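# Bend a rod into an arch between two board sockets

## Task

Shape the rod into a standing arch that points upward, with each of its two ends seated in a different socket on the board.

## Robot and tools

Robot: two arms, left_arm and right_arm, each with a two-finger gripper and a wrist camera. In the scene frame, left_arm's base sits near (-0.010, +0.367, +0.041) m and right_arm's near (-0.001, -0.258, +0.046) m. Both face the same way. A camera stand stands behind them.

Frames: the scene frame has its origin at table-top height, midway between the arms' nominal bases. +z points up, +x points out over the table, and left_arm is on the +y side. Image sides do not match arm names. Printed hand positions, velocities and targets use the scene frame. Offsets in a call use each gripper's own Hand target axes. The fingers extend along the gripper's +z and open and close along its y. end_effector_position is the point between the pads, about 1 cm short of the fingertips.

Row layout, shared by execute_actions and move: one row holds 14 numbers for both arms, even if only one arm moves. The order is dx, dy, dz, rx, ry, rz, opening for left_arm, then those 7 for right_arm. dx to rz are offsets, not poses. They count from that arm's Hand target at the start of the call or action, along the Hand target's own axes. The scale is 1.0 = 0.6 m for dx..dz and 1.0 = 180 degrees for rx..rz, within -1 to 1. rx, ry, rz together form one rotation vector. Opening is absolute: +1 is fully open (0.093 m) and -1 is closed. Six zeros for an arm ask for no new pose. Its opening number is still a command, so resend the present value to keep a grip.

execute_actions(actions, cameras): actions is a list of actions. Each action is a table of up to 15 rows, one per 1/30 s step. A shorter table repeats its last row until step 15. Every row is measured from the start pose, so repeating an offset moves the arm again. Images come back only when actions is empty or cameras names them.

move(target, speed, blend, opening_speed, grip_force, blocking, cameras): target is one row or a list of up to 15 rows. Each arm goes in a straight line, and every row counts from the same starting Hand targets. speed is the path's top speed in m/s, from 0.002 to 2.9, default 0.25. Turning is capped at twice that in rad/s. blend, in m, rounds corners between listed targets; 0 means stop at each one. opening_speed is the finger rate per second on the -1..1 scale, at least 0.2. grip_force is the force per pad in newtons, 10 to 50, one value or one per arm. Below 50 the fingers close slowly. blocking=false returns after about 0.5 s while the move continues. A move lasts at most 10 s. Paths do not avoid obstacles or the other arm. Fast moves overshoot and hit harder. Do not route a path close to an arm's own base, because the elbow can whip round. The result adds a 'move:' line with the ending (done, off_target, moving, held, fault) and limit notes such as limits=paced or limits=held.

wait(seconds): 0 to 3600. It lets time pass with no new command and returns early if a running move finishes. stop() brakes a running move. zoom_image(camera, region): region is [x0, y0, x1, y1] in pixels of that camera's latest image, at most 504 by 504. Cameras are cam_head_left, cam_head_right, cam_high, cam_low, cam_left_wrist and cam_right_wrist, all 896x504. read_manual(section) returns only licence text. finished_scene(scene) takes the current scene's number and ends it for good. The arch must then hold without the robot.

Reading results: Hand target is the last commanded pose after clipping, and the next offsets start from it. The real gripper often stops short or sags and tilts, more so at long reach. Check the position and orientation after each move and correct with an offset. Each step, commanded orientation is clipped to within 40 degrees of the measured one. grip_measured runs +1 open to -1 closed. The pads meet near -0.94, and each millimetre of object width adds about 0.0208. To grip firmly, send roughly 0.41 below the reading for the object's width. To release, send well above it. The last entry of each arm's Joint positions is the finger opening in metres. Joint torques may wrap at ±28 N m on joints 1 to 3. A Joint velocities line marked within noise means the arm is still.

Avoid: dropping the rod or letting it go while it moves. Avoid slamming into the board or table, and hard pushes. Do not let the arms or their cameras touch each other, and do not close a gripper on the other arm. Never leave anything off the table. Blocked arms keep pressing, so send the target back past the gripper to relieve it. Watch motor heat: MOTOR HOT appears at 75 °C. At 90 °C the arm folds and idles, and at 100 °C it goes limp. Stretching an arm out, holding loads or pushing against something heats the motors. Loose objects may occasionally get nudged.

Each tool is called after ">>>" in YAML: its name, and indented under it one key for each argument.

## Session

>>> execute_actions:
  actions: []
  cameras: ["cam_head_left","cam_high"]

>>> zoom_image:
  camera: "cam_head_left"
  region: [390, 230, 640, 370]

>>> zoom_image:
  camera: "cam_high"
  region: [370, 170, 650, 350]

Scene clock: 0.00 s.
left_arm: end_effector_position=(+0.3536, +0.3724, +0.1419) grip_measured=+1.000 end_effector_quat_wxyz=(+0.629, -0.034, +0.776, +0.020) | right_arm: end_effector_position=(+0.3641, -0.2631, +0.1384) grip_measured=+1.000 end_effector_quat_wxyz=(+0.611, +0.031, +0.791, -0.001)
Joint positions: left_arm=[-0.033 1.552 0.204 1.138 -0.108 -0.034 0.093] | right_arm=[-0.004 1.551 0.218 1.076 0.046 0.049 0.093]
Joint velocities: within noise
Joint torques (N m): no reading
Motor temperatures (°C): left_arm=[30 39 38 28 28 29 30] | right_arm=[28 38 37 30 30 31 29]
Heat: left arm: 39 °C; right arm: 38 °C.
Hand target: left_arm +0.3571, +0.3723, +0.1520; +0.642, -0.035, +0.765, +0.019 | right_arm +0.3679, -0.2631, +0.1486; +0.625, +0.031, +0.780, +0.000
Tool commands: left_gripper/opening=+1.0 right_gripper/opening=+1.0
Images, in order (width x height): cam_head_left 896x504, cam_high 896x504.

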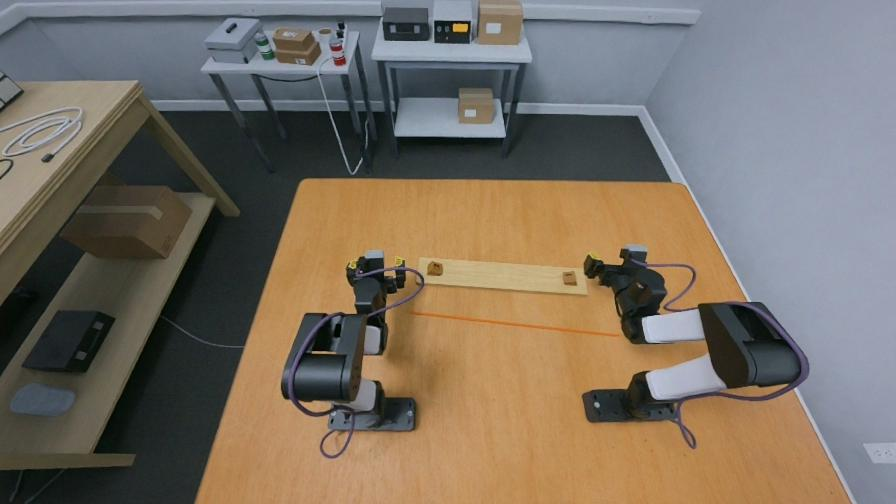

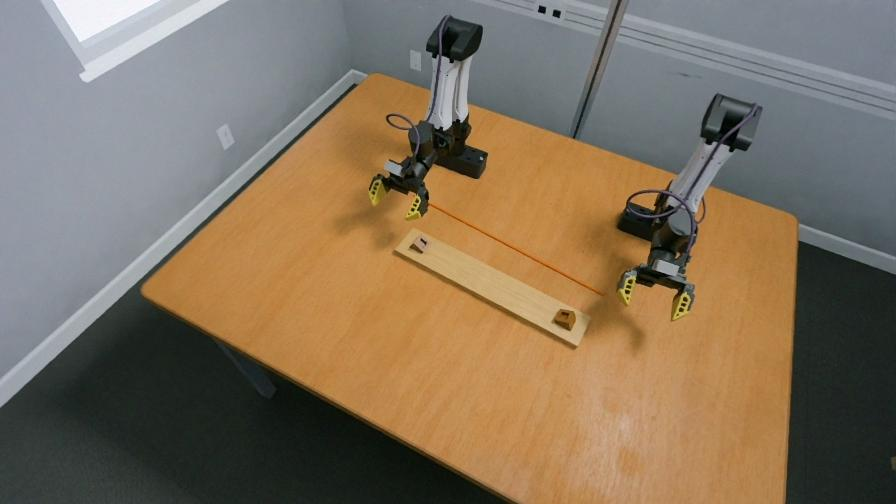

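Scaled by 2.016 from the camera's image (finer frame: 1280x720).

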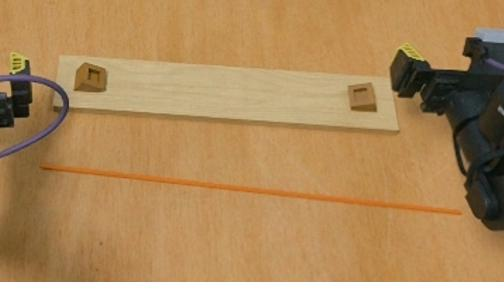

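Scaled by 1.800 from the camera's image (finer frame: 1280x720).

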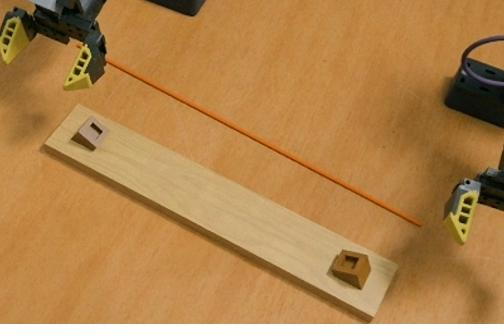

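>>> move:
  target: [0.0918,-0.2417,-0.1921,0.3843,0.3188,0.4642,1,0.1147,0.0688,-0.2803,-0.3094,0.3511,-0.4036,1]
  speed: 0.4
  cameras: ["cam_left_wrist","cam_right_wrist"]

Scene clock: 16.00 s.
left_arm: end_effector_position=(+0.2382, +0.2216, +0.1130) grip_measured=+1.000 end_effector_quat_wxyz=(-0.009, +0.744, +0.668, -0.006) | right_arm: end_effector_position=(+0.1851, -0.2130, +0.1123) grip_measured=+1.000 end_effector_quat_wxyz=(-0.003, -0.652, +0.758, +0.008)
Joint positions: left_arm=[-0.524 1.678 1.193 -1.107 0.005 1.154 0.093] | right_arm=[0.216 1.301 0.823 -1.106 -0.01 -1.194 0.093]
Joint torques (N m): left_arm=[-0.57 -5.56 8.28 0.28 -0.08 0.26] | right_arm=[0.24 -2.59 7.86 0.31 0.02 -0.18]
Motor temperatures (°C): left_arm=[30 40 39 33 28 29 30] | right_arm=[28 39 39 38 30 31 29]
Heat: left arm: 40 °C; right arm: 39 °C.
Hand target: left_arm +0.2457, +0.2176, +0.1200; -0.001, +0.751, +0.661, +0.000 | right_arm +0.1910, -0.2120, +0.1199; +0.000, -0.661, +0.750, +0.000
Off the commanded pose: left_arm 0.011 m, 2 deg | right_arm 0.010 m, 2 deg.
move: off_target (left_arm)

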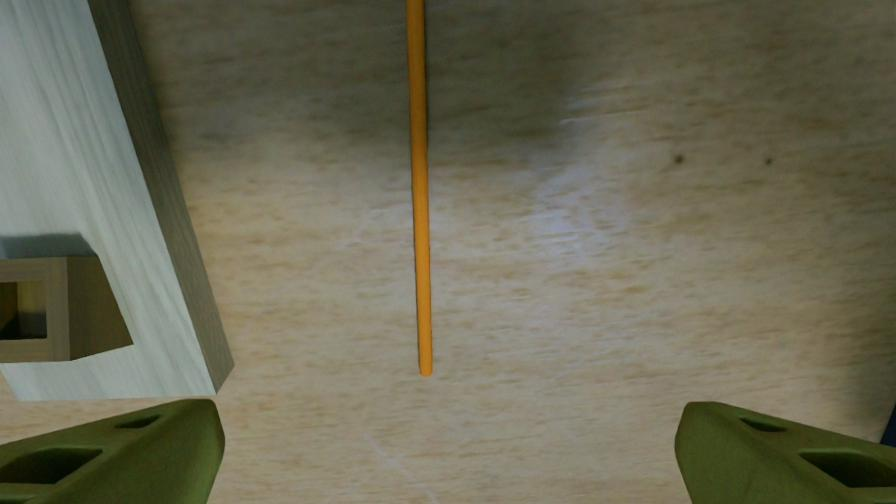

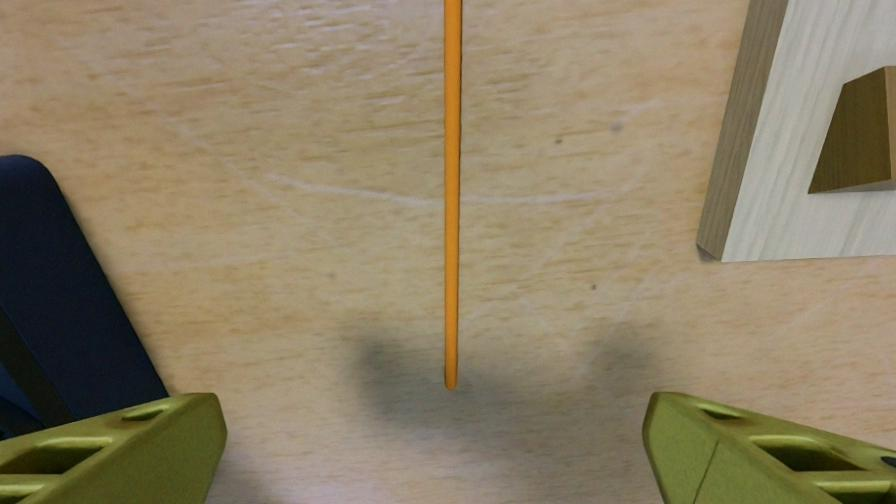

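>>> move:
  target:
    - [-0.0078,0.0124,0.1617,0,0,0,1,0.005,-0.0068,0.164,0,0,0,1]
    - [-0.0078,0.0124,0.1967,0,0,0,1,0.005,-0.0068,0.199,0,0,0,1]
    - [-0.0078,0.0124,0.1967,0,0,0,-1,0.005,-0.0068,0.199,0,0,0,-1]
    - [-0.0078,0.0124,0.0333,0,0,0,-1,0.005,-0.0068,0.0333,0,0,0,-1]
  speed: [0.25,0.05,0.1,0.2]
  blend: [0.005,0,0,0]
  cameras: ["cam_left_wrist","cam_right_wrist"]

>>> move:
  target:
    - [0.0563,0.2098,-0.1333,0,0,-0.0158,-1,-0.0545,-0.2512,-0.1267,0,0,-0.0158,-1]
    - [0.0563,0.2098,-0.1333,0,0,-0.0158,-1,-0.0545,-0.2512,-0.1267,0,0,-0.0158,-0.4]
    - [0.0563,0.2098,-0.1333,0,0,-0.0158,-1,-0.0545,-0.2512,-0.0934,0,0,-0.0158,-0.4]
    - [0.0563,0.2098,-0.1333,0,0,-0.0158,-1,-0.0545,-0.2512,-0.0934,0,0,-0.0158,-1]
    - [0.0563,0.2098,-0.1333,0,0,-0.0158,-0.4,-0.0545,-0.2512,-0.0934,0,0,-0.0158,-1]
    - [0.0563,0.2098,-0.11,0,0,-0.0158,-0.4,-0.0545,-0.2512,-0.0934,0,0,-0.0158,-1]
    - [0.0563,0.2098,-0.11,0,0,-0.0158,-1,-0.0545,-0.2512,-0.0934,0,0,-0.0158,-1]
  speed: [0.25,0.15,0.15,0.15,0.15,0.15,0.15]
  cameras: ["cam_left_wrist","cam_right_wrist","cam_low"]

>>> zoom_image:
  camera: "cam_low"
  region: [420, 150, 620, 300]

Scene clock: 50.20 s.
left_arm: end_effector_position=(+0.2476, +0.2137, +0.0868) grip_measured=-0.977 end_effector_quat_wxyz=(-0.012, +0.747, +0.665, -0.008) | right_arm: end_effector_position=(+0.1904, -0.2152, +0.0900) grip_measured=-0.973 end_effector_quat_wxyz=(-0.008, -0.659, +0.752, +0.003)
Joint positions: left_arm=[-0.53 1.758 1.177 -1.017 0.007 1.154 0] | right_arm=[0.21 1.354 0.77 -1.004 0.002 -1.217 0]
Joint torques (N m): left_arm=[-0.42 -8.29 7.6 0.11 -0.06 0.21] | right_arm=[-1.06 -4.3 7.41 0.17 -0.06 -0.17]
Motor temperatures (°C): left_arm=[30 42 44 29 28 29 30] | right_arm=[28 39 42 32 30 31 29]
Heat: left arm: 44 °C; right arm: 42 °C.
Hand target: left_arm +0.2524, +0.2121, +0.1000; -0.001, +0.751, +0.661, +0.000 | right_arm +0.1946, -0.2156, +0.0999; -0.001, -0.661, +0.750, +0.000
Off the commanded pose: left_arm 0.014 m, 2 deg | right_arm 0.011 m, 1 deg.
move: off_target (left_arm, right_arm); target 3's new opening was sent with right_arm's hand 0.011 m and 2 deg from that target

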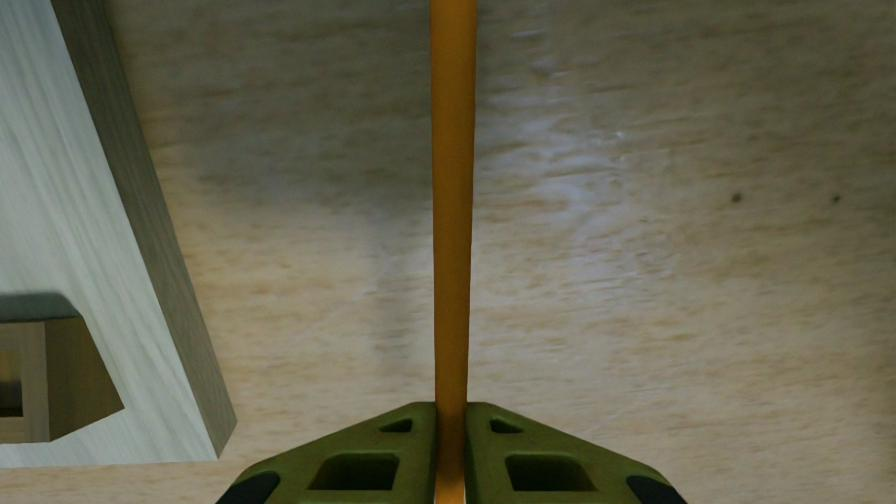

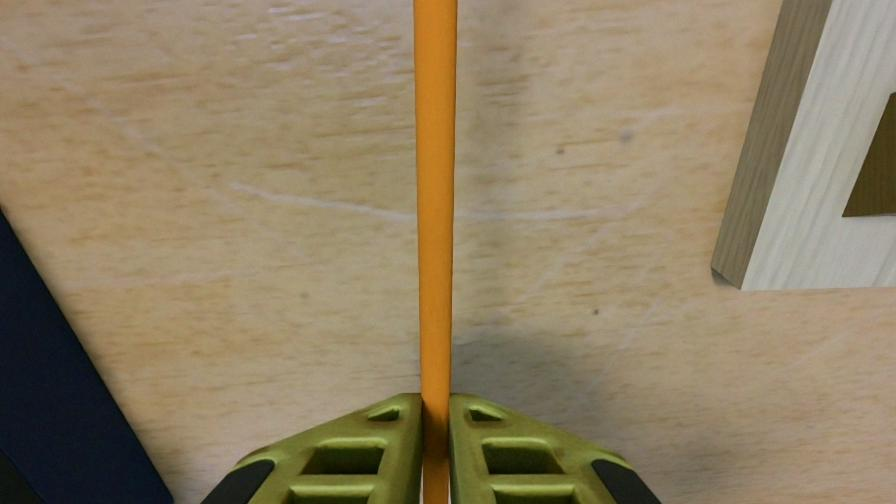

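Scene clock: 55.53 s.
left_arm: end_effector_position=(+0.3801, +0.2303, +0.1671) grip_measured=-0.987 end_effector_quat_wxyz=(-0.005, +0.729, +0.685, -0.001) | right_arm: end_effector_position=(+0.3451, -0.2002, +0.1589) grip_measured=-0.983 end_effector_quat_wxyz=(-0.005, -0.677, +0.736, +0.002)
Joint positions: left_arm=[-0.335 2.159 2.062 -1.483 -0.002 1.296 0] | right_arm=[0.155 1.885 1.608 -1.304 0.003 -1.321 0]
Joint torques (N m): left_arm=[-0.35 -9.77 4.56 0.52 0 0.24] | right_arm=[-1.09 -7.19 4.51 0.67 -0.13 -0.17]
Heat: left arm: 44 °C; right arm: 42 °C.
Hand target: left_arm +0.3816, +0.2295, +0.1659; -0.001, +0.734, +0.679, +0.000 | right_arm +0.3483, -0.2020, +0.1560; +0.000, +0.680, -0.734, +0.000
Off the commanded pose: left_arm 0.002 m, 1 deg | right_arm 0.005 m, 1 deg.
move: done
Images, in order (width x height): cam_low 896x504, cam_left_wrist 896x504, cam_right_wrist 896x504.

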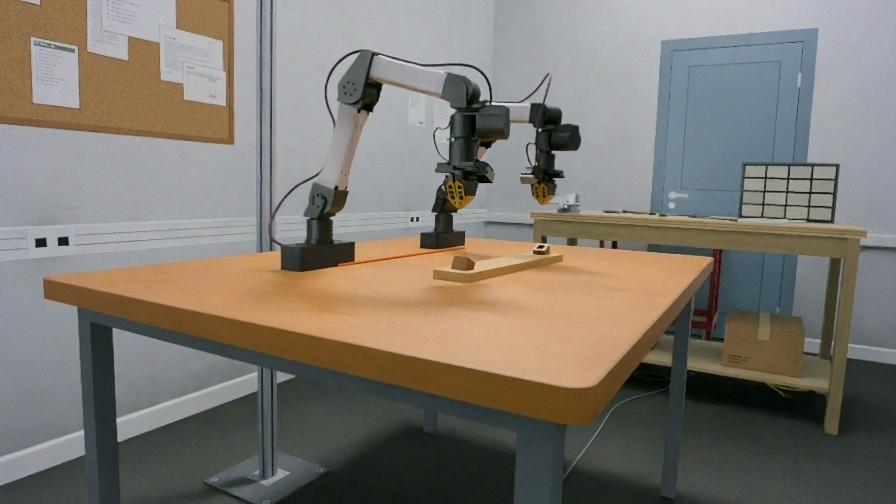

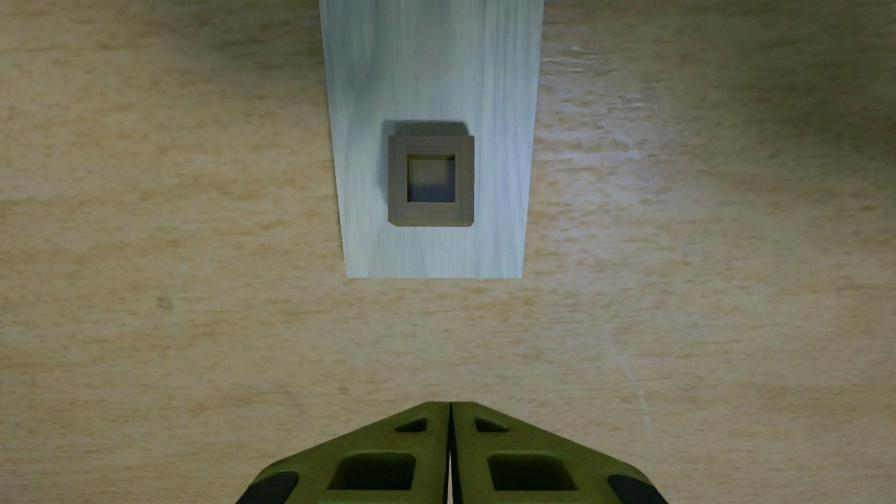

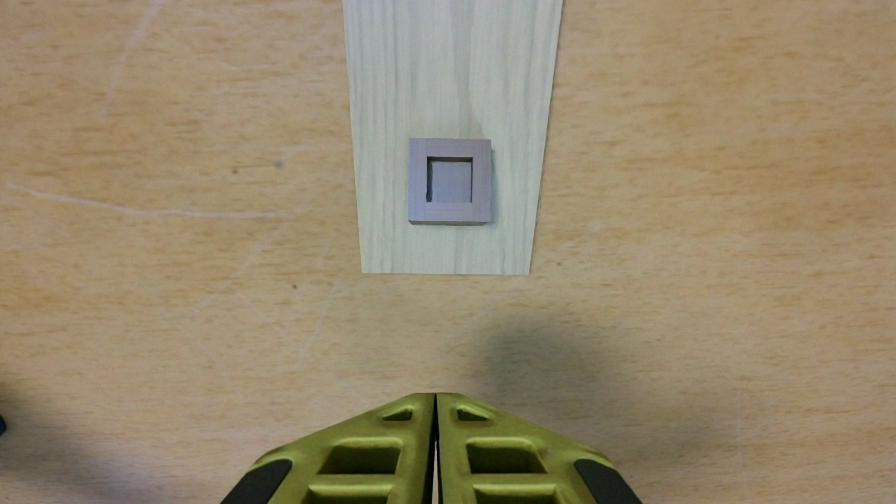

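Scaled by 2.520 from the camera's image (finer frame: 1280x720).

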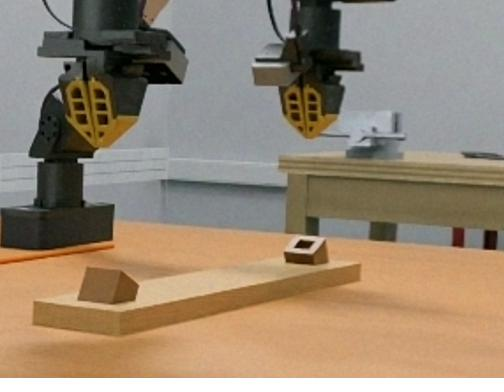

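>>> execute_actions:
  actions: []
  cameras: ["cam_head_left","cam_high","cam_head_right"]

>>> zoom_image:
  camera: "cam_head_left"
  region: [370, 300, 680, 460]

>>> zoom_image:
  camera: "cam_high"
  region: [400, 100, 700, 300]

Scene clock: 73.10 s.
left_arm: end_effector_position=(+0.3801, +0.2303, +0.1671) grip_measured=-0.987 end_effector_quat_wxyz=(-0.005, +0.729, +0.685, -0.001) | right_arm: end_effector_position=(+0.3451, -0.2002, +0.1589) grip_measured=-0.983 end_effector_quat_wxyz=(-0.005, -0.677, +0.736, +0.002)
Joint positions: left_arm=[-0.335 2.159 2.062 -1.483 -0.002 1.296 0] | right_arm=[0.155 1.885 1.608 -1.304 0.003 -1.321 0]
Joint velocities: within noise
Joint torques (N m): left_arm=[-0.38 -9.8 4.56 0.51 0.01 0.24] | right_arm=[-1.1 -7.17 4.49 0.67 -0.13 -0.18]
Motor temperatures (°C): left_arm=[30 50 43 29 28 29 30] | right_arm=[28 41 42 32 30 31 29]
Heat: left arm: 50 °C; right arm: 42 °C.
Hand target: left_arm +0.3816, +0.2295, +0.1659; -0.001, +0.734, +0.679, +0.000 | right_arm +0.3483, -0.2020, +0.1560; +0.000, +0.680, -0.734, +0.000
Tool commands: left_gripper/opening=-1.0 right_gripper/opening=-1.0
Off the commanded pose: left_arm 0.002 m, 1 deg | right_arm 0.005 m, 1 deg.
Images, in order (width x height): cam_head_left 896x504, cam_head_right 896x504, cam_high 896x504.

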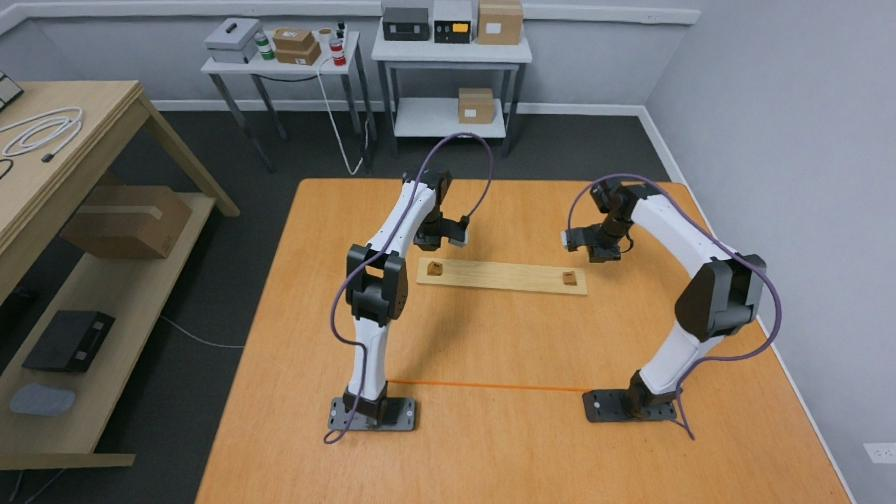

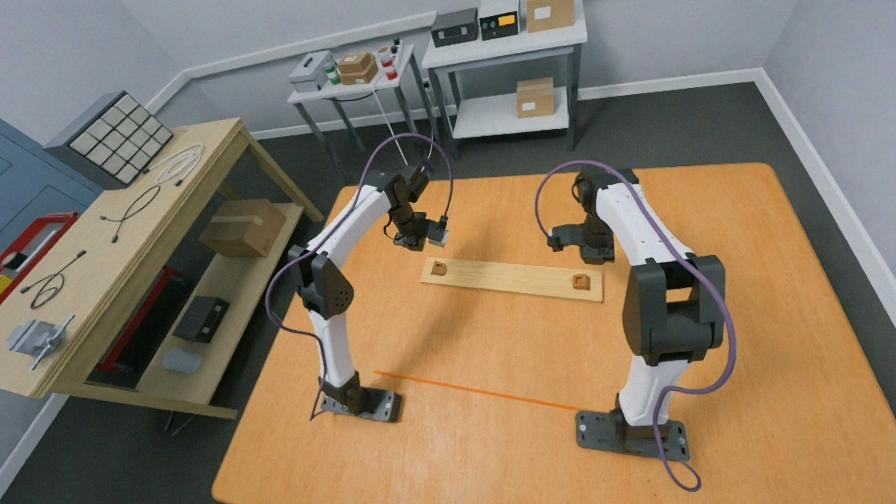

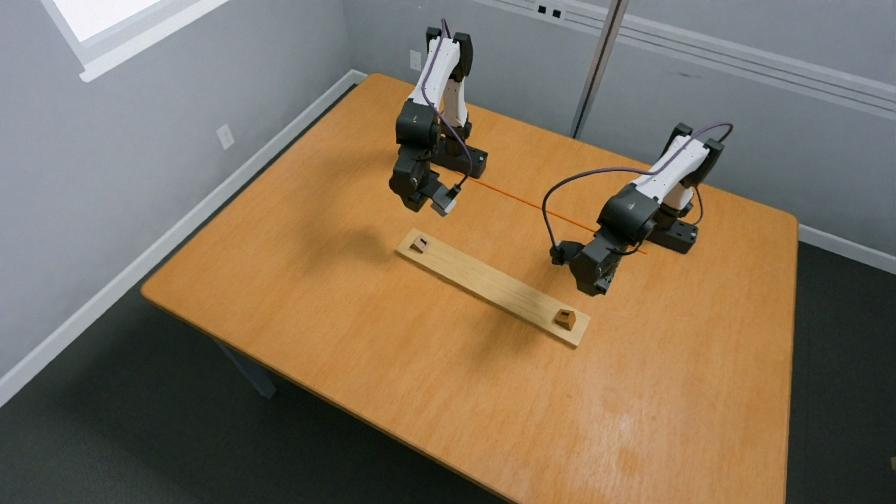

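Scaled by 1.626 from the camera's image (finer frame: 1280x720).

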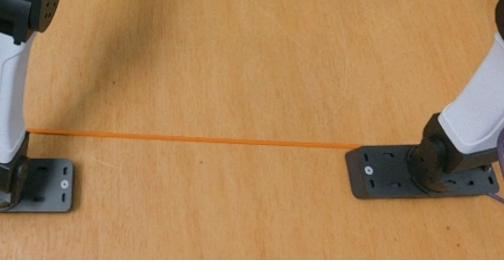

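Scaled by 1.680 from the camera's image (finer frame: 1280x720).

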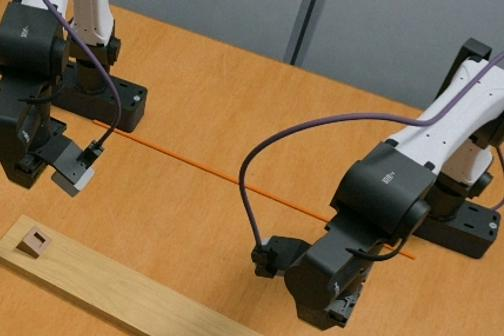

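>>> move:
  target: [-0.383,-0.5244,0.0767,0,0,-0.0117,1,0,0,0,0,0,0,1]
  speed: 0.4
  cameras: ["cam_left_wrist","cam_head_left"]

Scene clock: 124.87 s.
left_arm: end_effector_position=(+0.0451, +0.0380, +0.1129) grip_measured=+1.000 end_effector_quat_wxyz=(-0.022, +0.727, +0.686, +0.008) | right_arm: end_effector_position=(+0.3451, -0.2002, +0.1589) grip_measured=+1.000 end_effector_quat_wxyz=(-0.005, -0.677, +0.736, +0.002)
Joint positions: left_arm=[-1.396 1.87 1.425 -1.172 0.011 0.231 0.093] | right_arm=[0.155 1.885 1.608 -1.304 0.003 -1.321 0.093]
Joint torques (N m): left_arm=[-0.06 -7.17 8.28 0.49 -0.12 -0.04] | right_arm=[-1.09 -7.17 4.51 0.67 -0.13 -0.18]
Motor temperatures (°C): left_arm=[29 55 41 29 27 29 30] | right_arm=[28 44 41 32 30 31 29]
Heat: left arm: 55 °C; right arm: 44 °C.
Hand target: left_arm +0.0501, +0.0248, +0.1198; -0.001, +0.721, +0.692, +0.000 | right_arm +0.3483, -0.2020, +0.1560; +0.000, +0.680, -0.734, +0.000
Off the commanded pose: left_arm 0.016 m, 3 deg | right_arm 0.005 m, 1 deg.
move: off_target (left_arm)
Images, in order (width x height): cam_head_left 896x504, cam_left_wrist 896x504.

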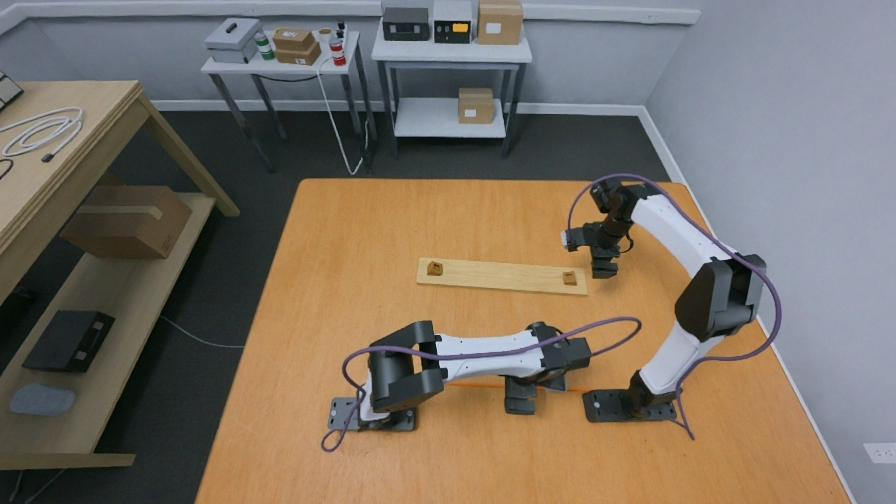

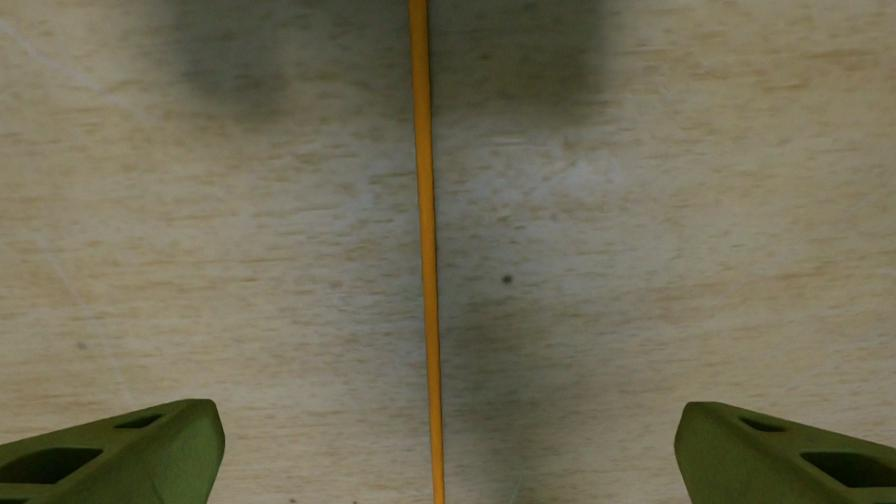

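>>> move:
  target:
    - [0,0.0142,0.1613,0,0,0,1,0,0,0,0,0,0,1]
    - [0,0.0142,0.1963,0,0,0,1,0,0,0,0,0,0,1]
    - [0,0.0142,0.1963,0,0,0,-1,0,0,0,0,0,0,1]
    - [0,0.0142,0.1163,0,0,0,-1,0,0,-0.04,0,0,0,1]
    - [0.006,0.333,-0.05,0,0,0.0122,-1,0.0115,0.1917,-0.14,0,0,0,1]
  speed: [0.25,0.06,0.1,0.1,0.2]
  blend: [0.005,0,0,0.02,0]
  cameras: ["cam_left_wrist","cam_right_wrist","cam_head_left"]

Scene clock: 146.63 s.
left_arm: end_effector_position=(+0.2457, +0.0252, +0.1437) grip_measured=-0.977 end_effector_quat_wxyz=(-0.011, +0.732, +0.682, +0.001) | right_arm: end_effector_position=(+0.2428, -0.2010, +0.2390) grip_measured=+1.000 end_effector_quat_wxyz=(+0.006, -0.678, +0.735, -0.005)
Joint positions: left_arm=[-0.926 2.229 2.08 -1.445 0 0.714 0] | right_arm=[0.22 1.5 1.494 -1.548 0.003 -1.259 0.093]
Joint torques (N m): left_arm=[-0.25 -9.39 8.47 0.31 -0.02 0.21] | right_arm=[0.54 -5.67 4.05 0.31 -0.13 0.02]
Heat: left arm: 51 °C; right arm: 44 °C.
Hand target: left_arm +0.2498, +0.0202, +0.1496; -0.001, +0.735, +0.679, +0.000 | right_arm +0.2331, -0.2000, +0.2400; +0.000, +0.680, -0.734, +0.000
Off the commanded pose: left_arm 0.009 m, 1 deg | right_arm 0.010 m, 1 deg.
move: done
Images, in order (width x height): cam_head_left 896x504, cam_left_wrist 896x504, cam_right_wrist 896x504.

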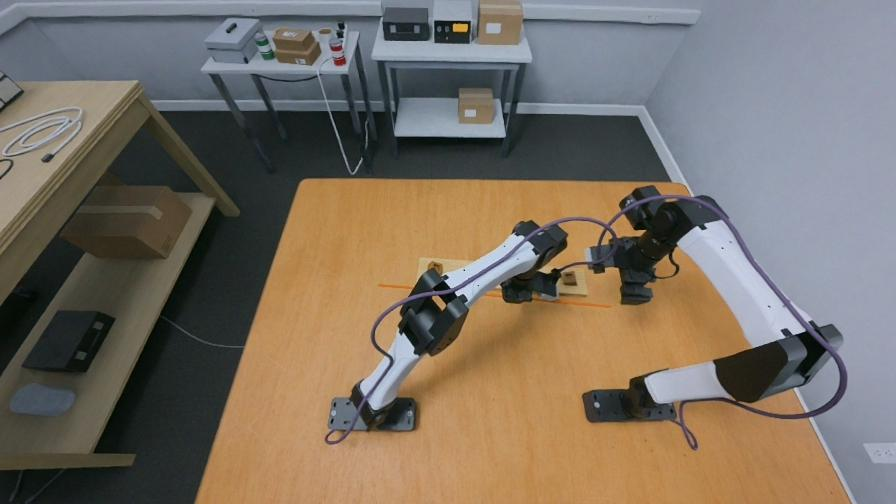

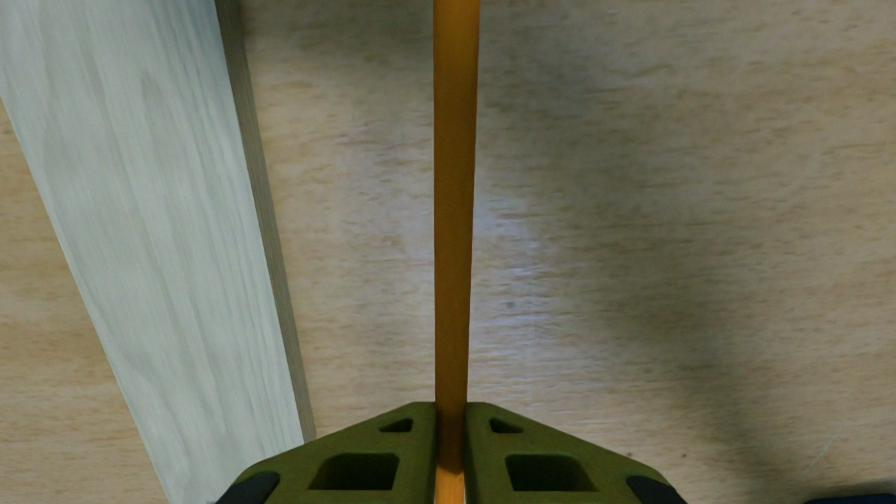

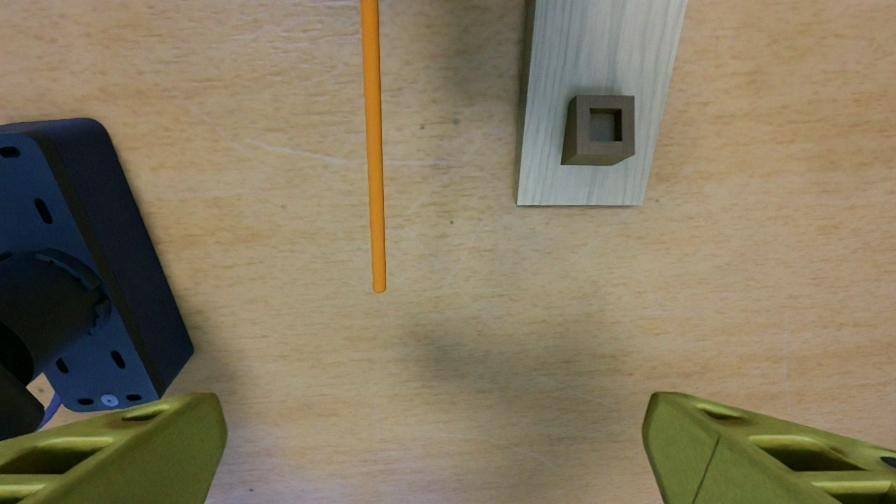

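>>> move:
  target:
    - [0,0,0,0,0,0,-1,0,0.03,0.1867,0,0,0,1]
    - [0,0,0,0,0,0,-1,0,0.03,0.1867,0,0,0,-1]
    - [0,0,0,0,0,0,0,0,0.03,0.1867,0,0,0,-1]
    - [0,0,-0.1,0,0,0,0,0,0.03,0.1867,0,0,0,-1]
    - [0.43,0,-0.1333,0,0,0,1,0,0.03,0.1867,0,0,0,-1]
  speed: [0.2,0.1,0.1,0.15,0.25]
  blend: [0,0,0,0.02,0]
  cameras: ["cam_left_wrist","cam_right_wrist","cam_low"]

>>> zoom_image:
  camera: "cam_low"
  region: [400, 130, 640, 290]

Scene clock: 175.97 s.
left_arm: end_effector_position=(+0.2726, +0.2781, +0.2244) grip_measured=+1.000 end_effector_quat_wxyz=(-0.015, +0.729, +0.684, -0.004) | right_arm: end_effector_position=(+0.2155, -0.2009, +0.1268) grip_measured=-0.973 end_effector_quat_wxyz=(-0.011, -0.678, +0.735, +0.004)
Joint positions: left_arm=[-0.307 1.711 1.675 -1.565 -0.008 1.325 0.093] | right_arm=[0.248 1.429 0.982 -1.146 0.003 -1.232 0]
Joint torques (N m): left_arm=[-0.4 -8.65 4.4 0.42 0.05 0.26] | right_arm=[0.24 -5.5 4.15 0.61 -0.14 0.01]
Motor temperatures (°C): left_arm=[29 52 46 28 27 29 30] | right_arm=[28 44 41 31 30 31 29]
Heat: left arm: 52 °C; right arm: 44 °C.
Hand target: left_arm +0.2703, +0.2773, +0.2300; -0.001, +0.735, +0.679, +0.000 | right_arm +0.2152, -0.1987, +0.1280; +0.000, +0.680, -0.734, +0.000
Off the commanded pose: left_arm 0.006 m, 2 deg | right_arm 0.003 m, 1 deg.
move: done; target 3's new opening was sent with left_arm's hand 0.011 m and 2 deg from that target
Images, in order (width x height): cam_low 896x504, cam_left_wrist 896x504, cam_right_wrist 896x504.

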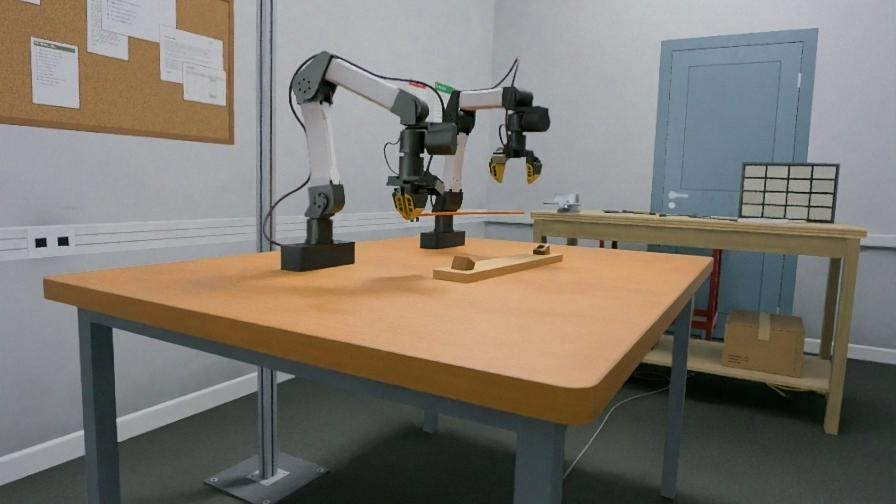

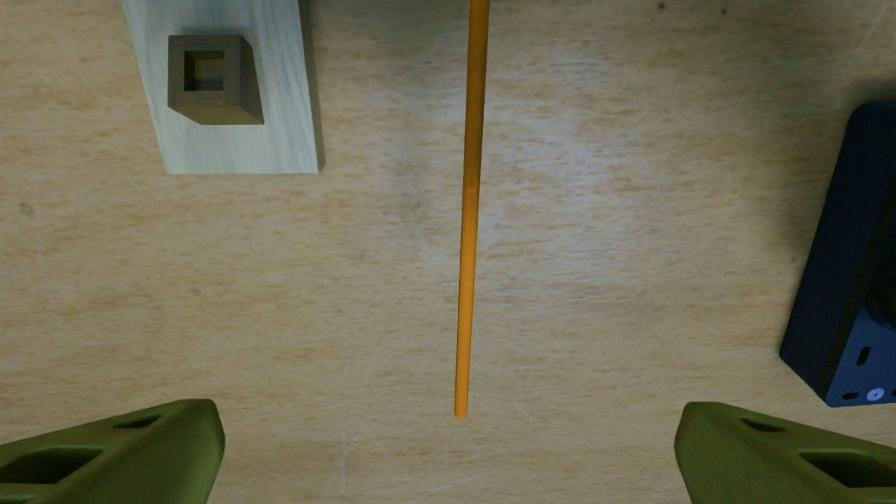

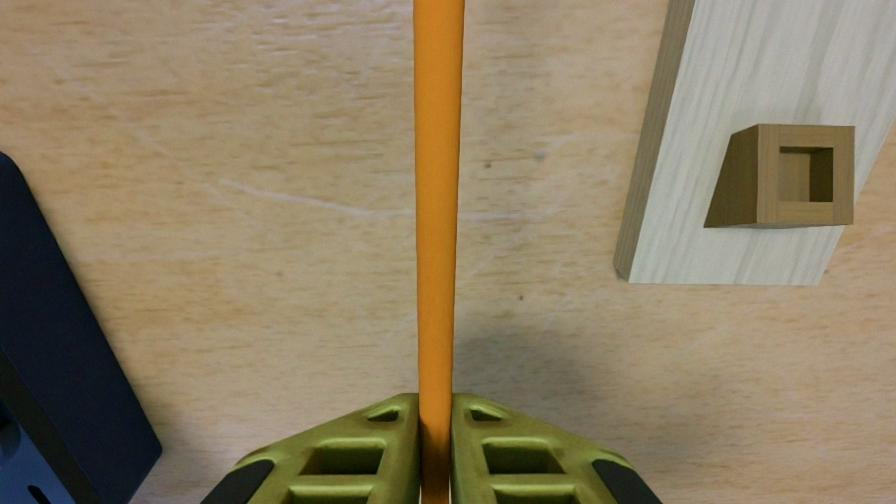

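Scaled by 2.100 from the camera's image (finer frame: 1280x720).

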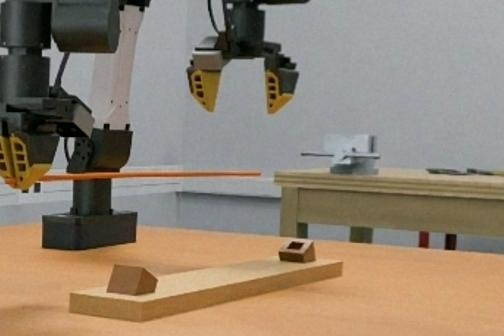

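>>> move:
  target:
    - [0.021,-0.0122,0.1983,0,0,0,1,0,0,0,0,0,0,-1]
    - [0.021,-0.0122,0.1983,0,0,0,-1,0,0,0,0,0,0,-1]
    - [0.021,-0.0122,0.1983,0,0,0,-1,0,0,0,0,0,0,0]
    - [0.021,-0.0122,0.1983,0,0,0,-1,-0.095,0,0.02,0,0,0,0]
    - [0.021,-0.0122,0.1983,0,0,0,-1,-0.095,0,0.02,0,0,0,-1]
  speed: [0.2,0.1,0.1,0.12,0.1]
  cameras: ["cam_left_wrist","cam_right_wrist","cam_low"]

>>> zoom_image:
  camera: "cam_low"
  region: [400, 130, 640, 290]

Scene clock: 194.40 s.
left_arm: end_effector_position=(+0.2629, +0.2908, +0.1075) grip_measured=-0.976 end_effector_quat_wxyz=(-0.015, +0.732, +0.681, -0.004) | right_arm: end_effector_position=(+0.2072, -0.1506, +0.1092) grip_measured=-0.973 end_effector_quat_wxyz=(-0.023, -0.679, +0.734, +0.005)
Joint positions: left_arm=[-0.275 1.676 1.167 -1.092 -0.009 1.367 0] | right_arm=[0.466 1.511 0.982 -1.09 0.003 -1.016 0]
Joint torques (N m): left_arm=[0.2 -8.01 4.29 0.46 0.04 0.21] | right_arm=[0.12 -4.04 7.76 0.59 -0.13 0.01]
Heat: left arm: 53 °C; right arm: 43 °C.
Hand target: left_arm +0.2639, +0.2906, +0.1110; -0.001, +0.735, +0.679, +0.000 | right_arm +0.2196, -0.1419, +0.1160; +0.000, +0.679, -0.734, +0.000
Off the commanded pose: left_arm 0.004 m, 2 deg | right_arm 0.016 m, 3 deg.
move: off_target (right_arm); target 5's new opening was sent with right_arm's hand 0.018 m and 3 deg from that target
Images, in order (width x height): cam_low 896x504, cam_left_wrist 896x504, cam_right_wrist 896x504.

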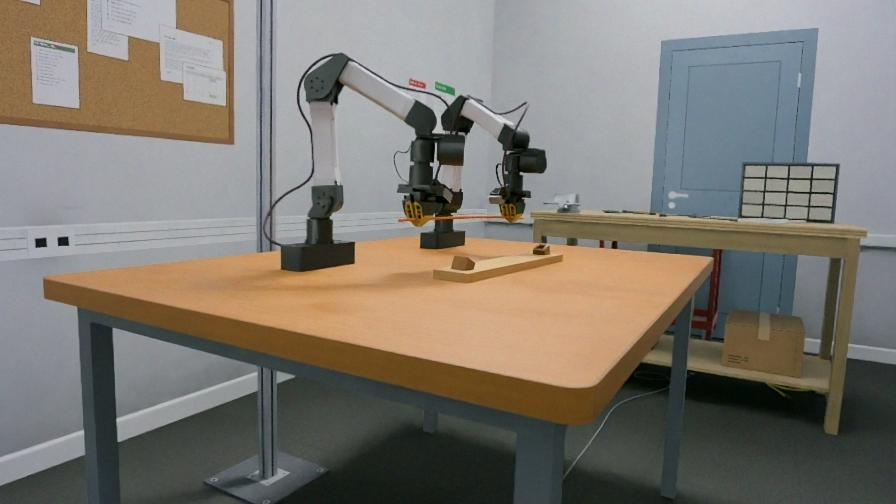

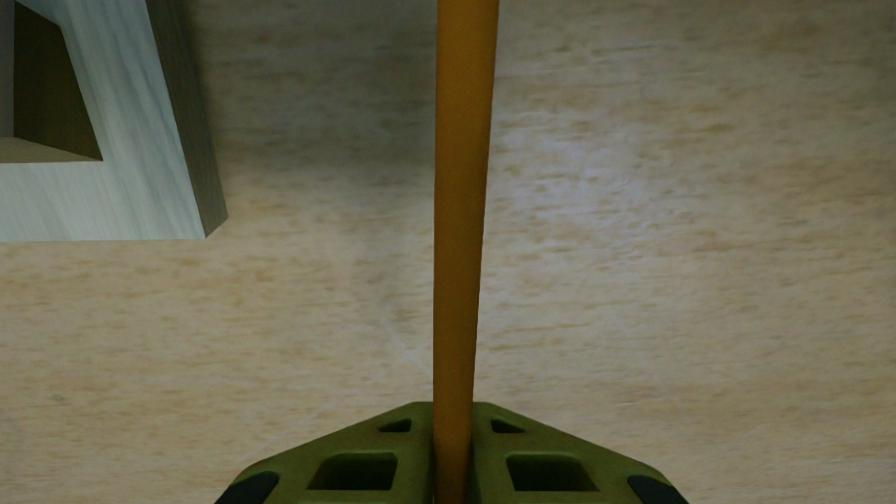

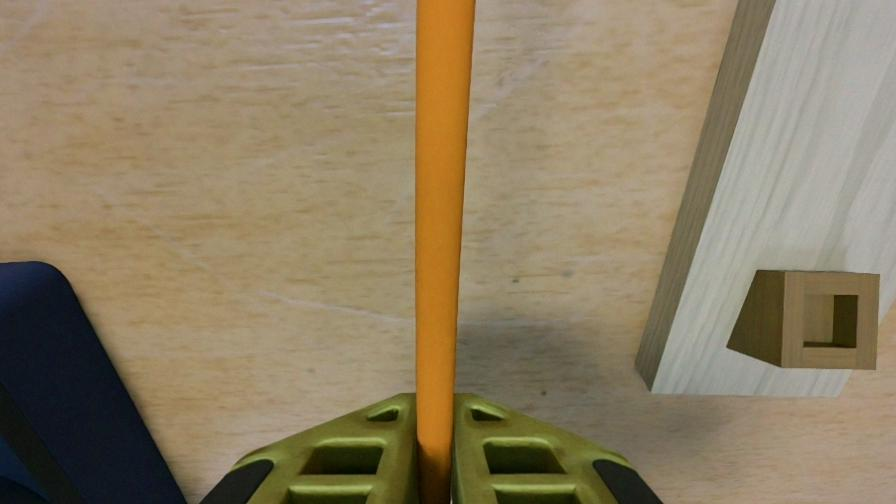

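Scaled by 2.100 from the camera's image (finer frame: 1280x720).

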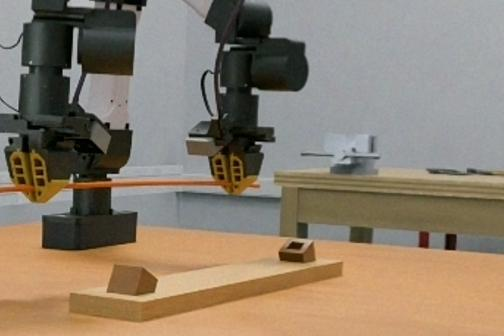

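>>> move:
  target:
    - [-0.074,0.2118,-0.115,0,0,0,-1,0.0897,-0.225,-0.1,0,0,0,-1]
    - [-0.0923,0.2118,-0.1233,0,-0.1667,0,-1,0.0713,-0.225,-0.1067,0,-0.1667,0,-1]
    - [-0.2352,0.2065,-0.035,0,-0.35,0,-1,-0.0758,-0.2235,-0.0033,0,-0.35,0,-1]
  speed: [0.2,0.2,0.15]
  blend: [0.03,0.02,0]
  cameras: ["cam_low","cam_high","cam_head_right"]

>>> zoom_image:
  camera: "cam_low"
  region: [430, 170, 580, 300]

>>> zoom_image:
  camera: "cam_high"
  region: [530, 260, 620, 350]

>>> zoom_image:
  camera: "cam_high"
  region: [380, 200, 470, 290]

Scene clock: 216.10 s.
left_arm: end_effector_position=(+0.3852, +0.1661, +0.1144) grip_measured=-0.976 end_effector_quat_wxyz=(+0.329, +0.624, +0.614, -0.354) | right_arm: end_effector_position=(+0.3615, -0.1332, +0.1054) grip_measured=-0.973 end_effector_quat_wxyz=(+0.359, -0.577, +0.659, +0.323)
Joint positions: left_arm=[-0.142 2.142 1.5 -0.773 1.001 1.359 0] | right_arm=[-0.059 1.976 1.179 -0.663 -1.003 -1.426 0]
Joint torques (N m): left_arm=[-4.56 -10.77 4.57 0.94 1.23 0.02] | right_arm=[3.66 -7.83 3.96 0.9 -1.59 0.08]
Heat: left arm: 54 °C; right arm: 43 °C.
Hand target: left_arm +0.3763, +0.1401, +0.1318; +0.354, +0.626, +0.579, -0.384 | right_arm +0.3568, -0.1069, +0.1179; +0.383, -0.580, +0.626, +0.355
Off the commanded pose: left_arm 0.033 m, 6 deg | right_arm 0.030 m, 6 deg.
move: off_target (left_arm, right_arm)
Images, in order (width x height): cam_head_right 896x504, cam_high 896x504, cam_low 896x504.

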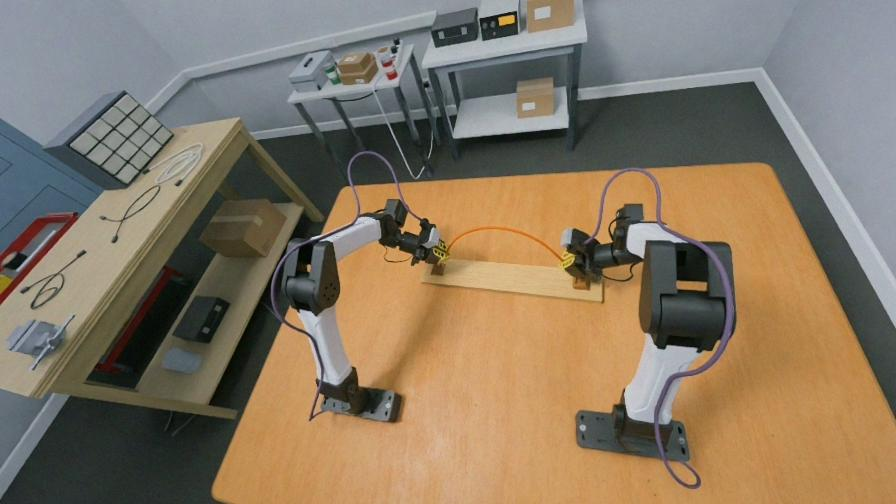

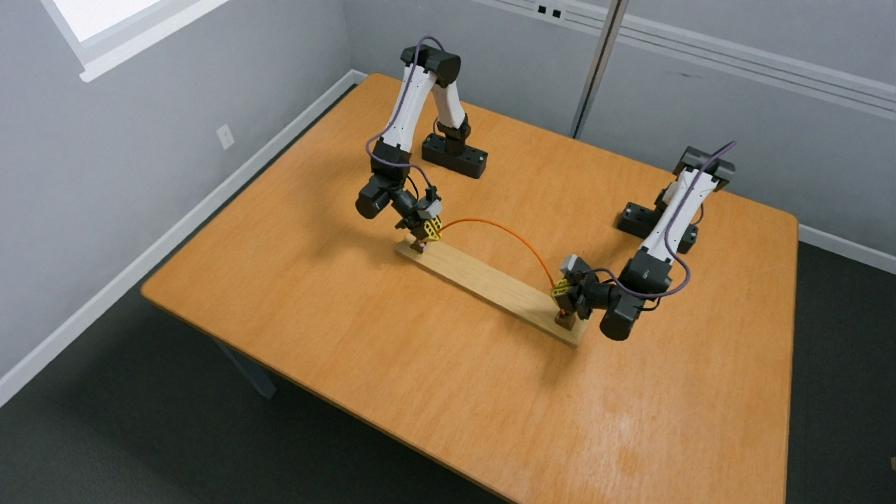

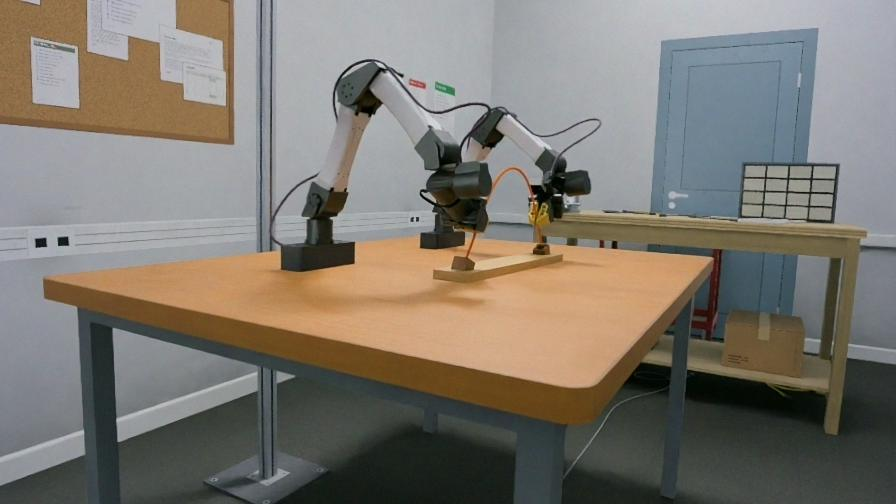

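Scaled by 3.360 from the camera's image (finer frame: 1280x720).

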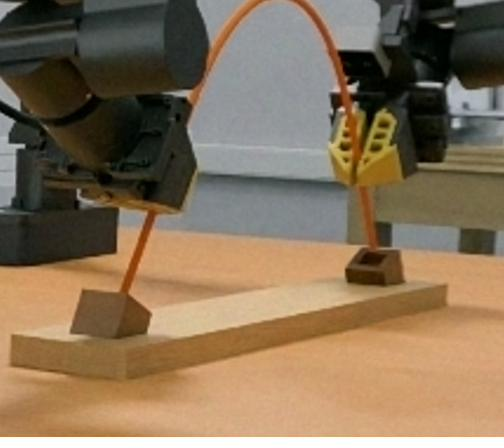

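Scaled by 5.600 from the camera's image (finer frame: 1280x720).

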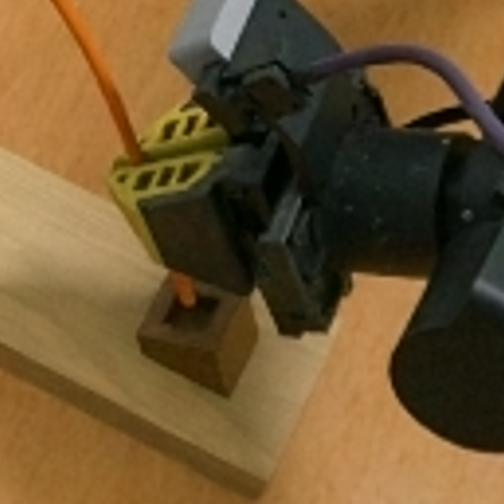

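Scaled by 5.600 from the camera's image (finer frame: 1280x720).

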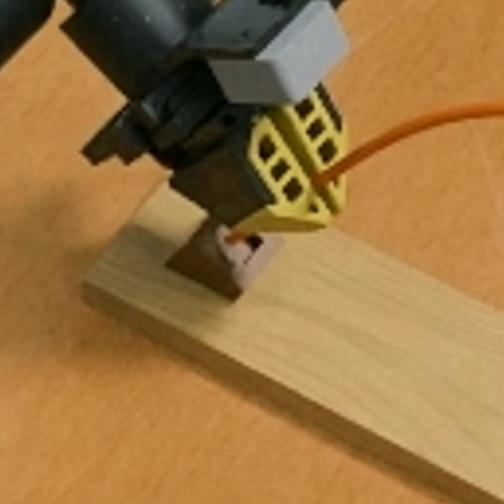

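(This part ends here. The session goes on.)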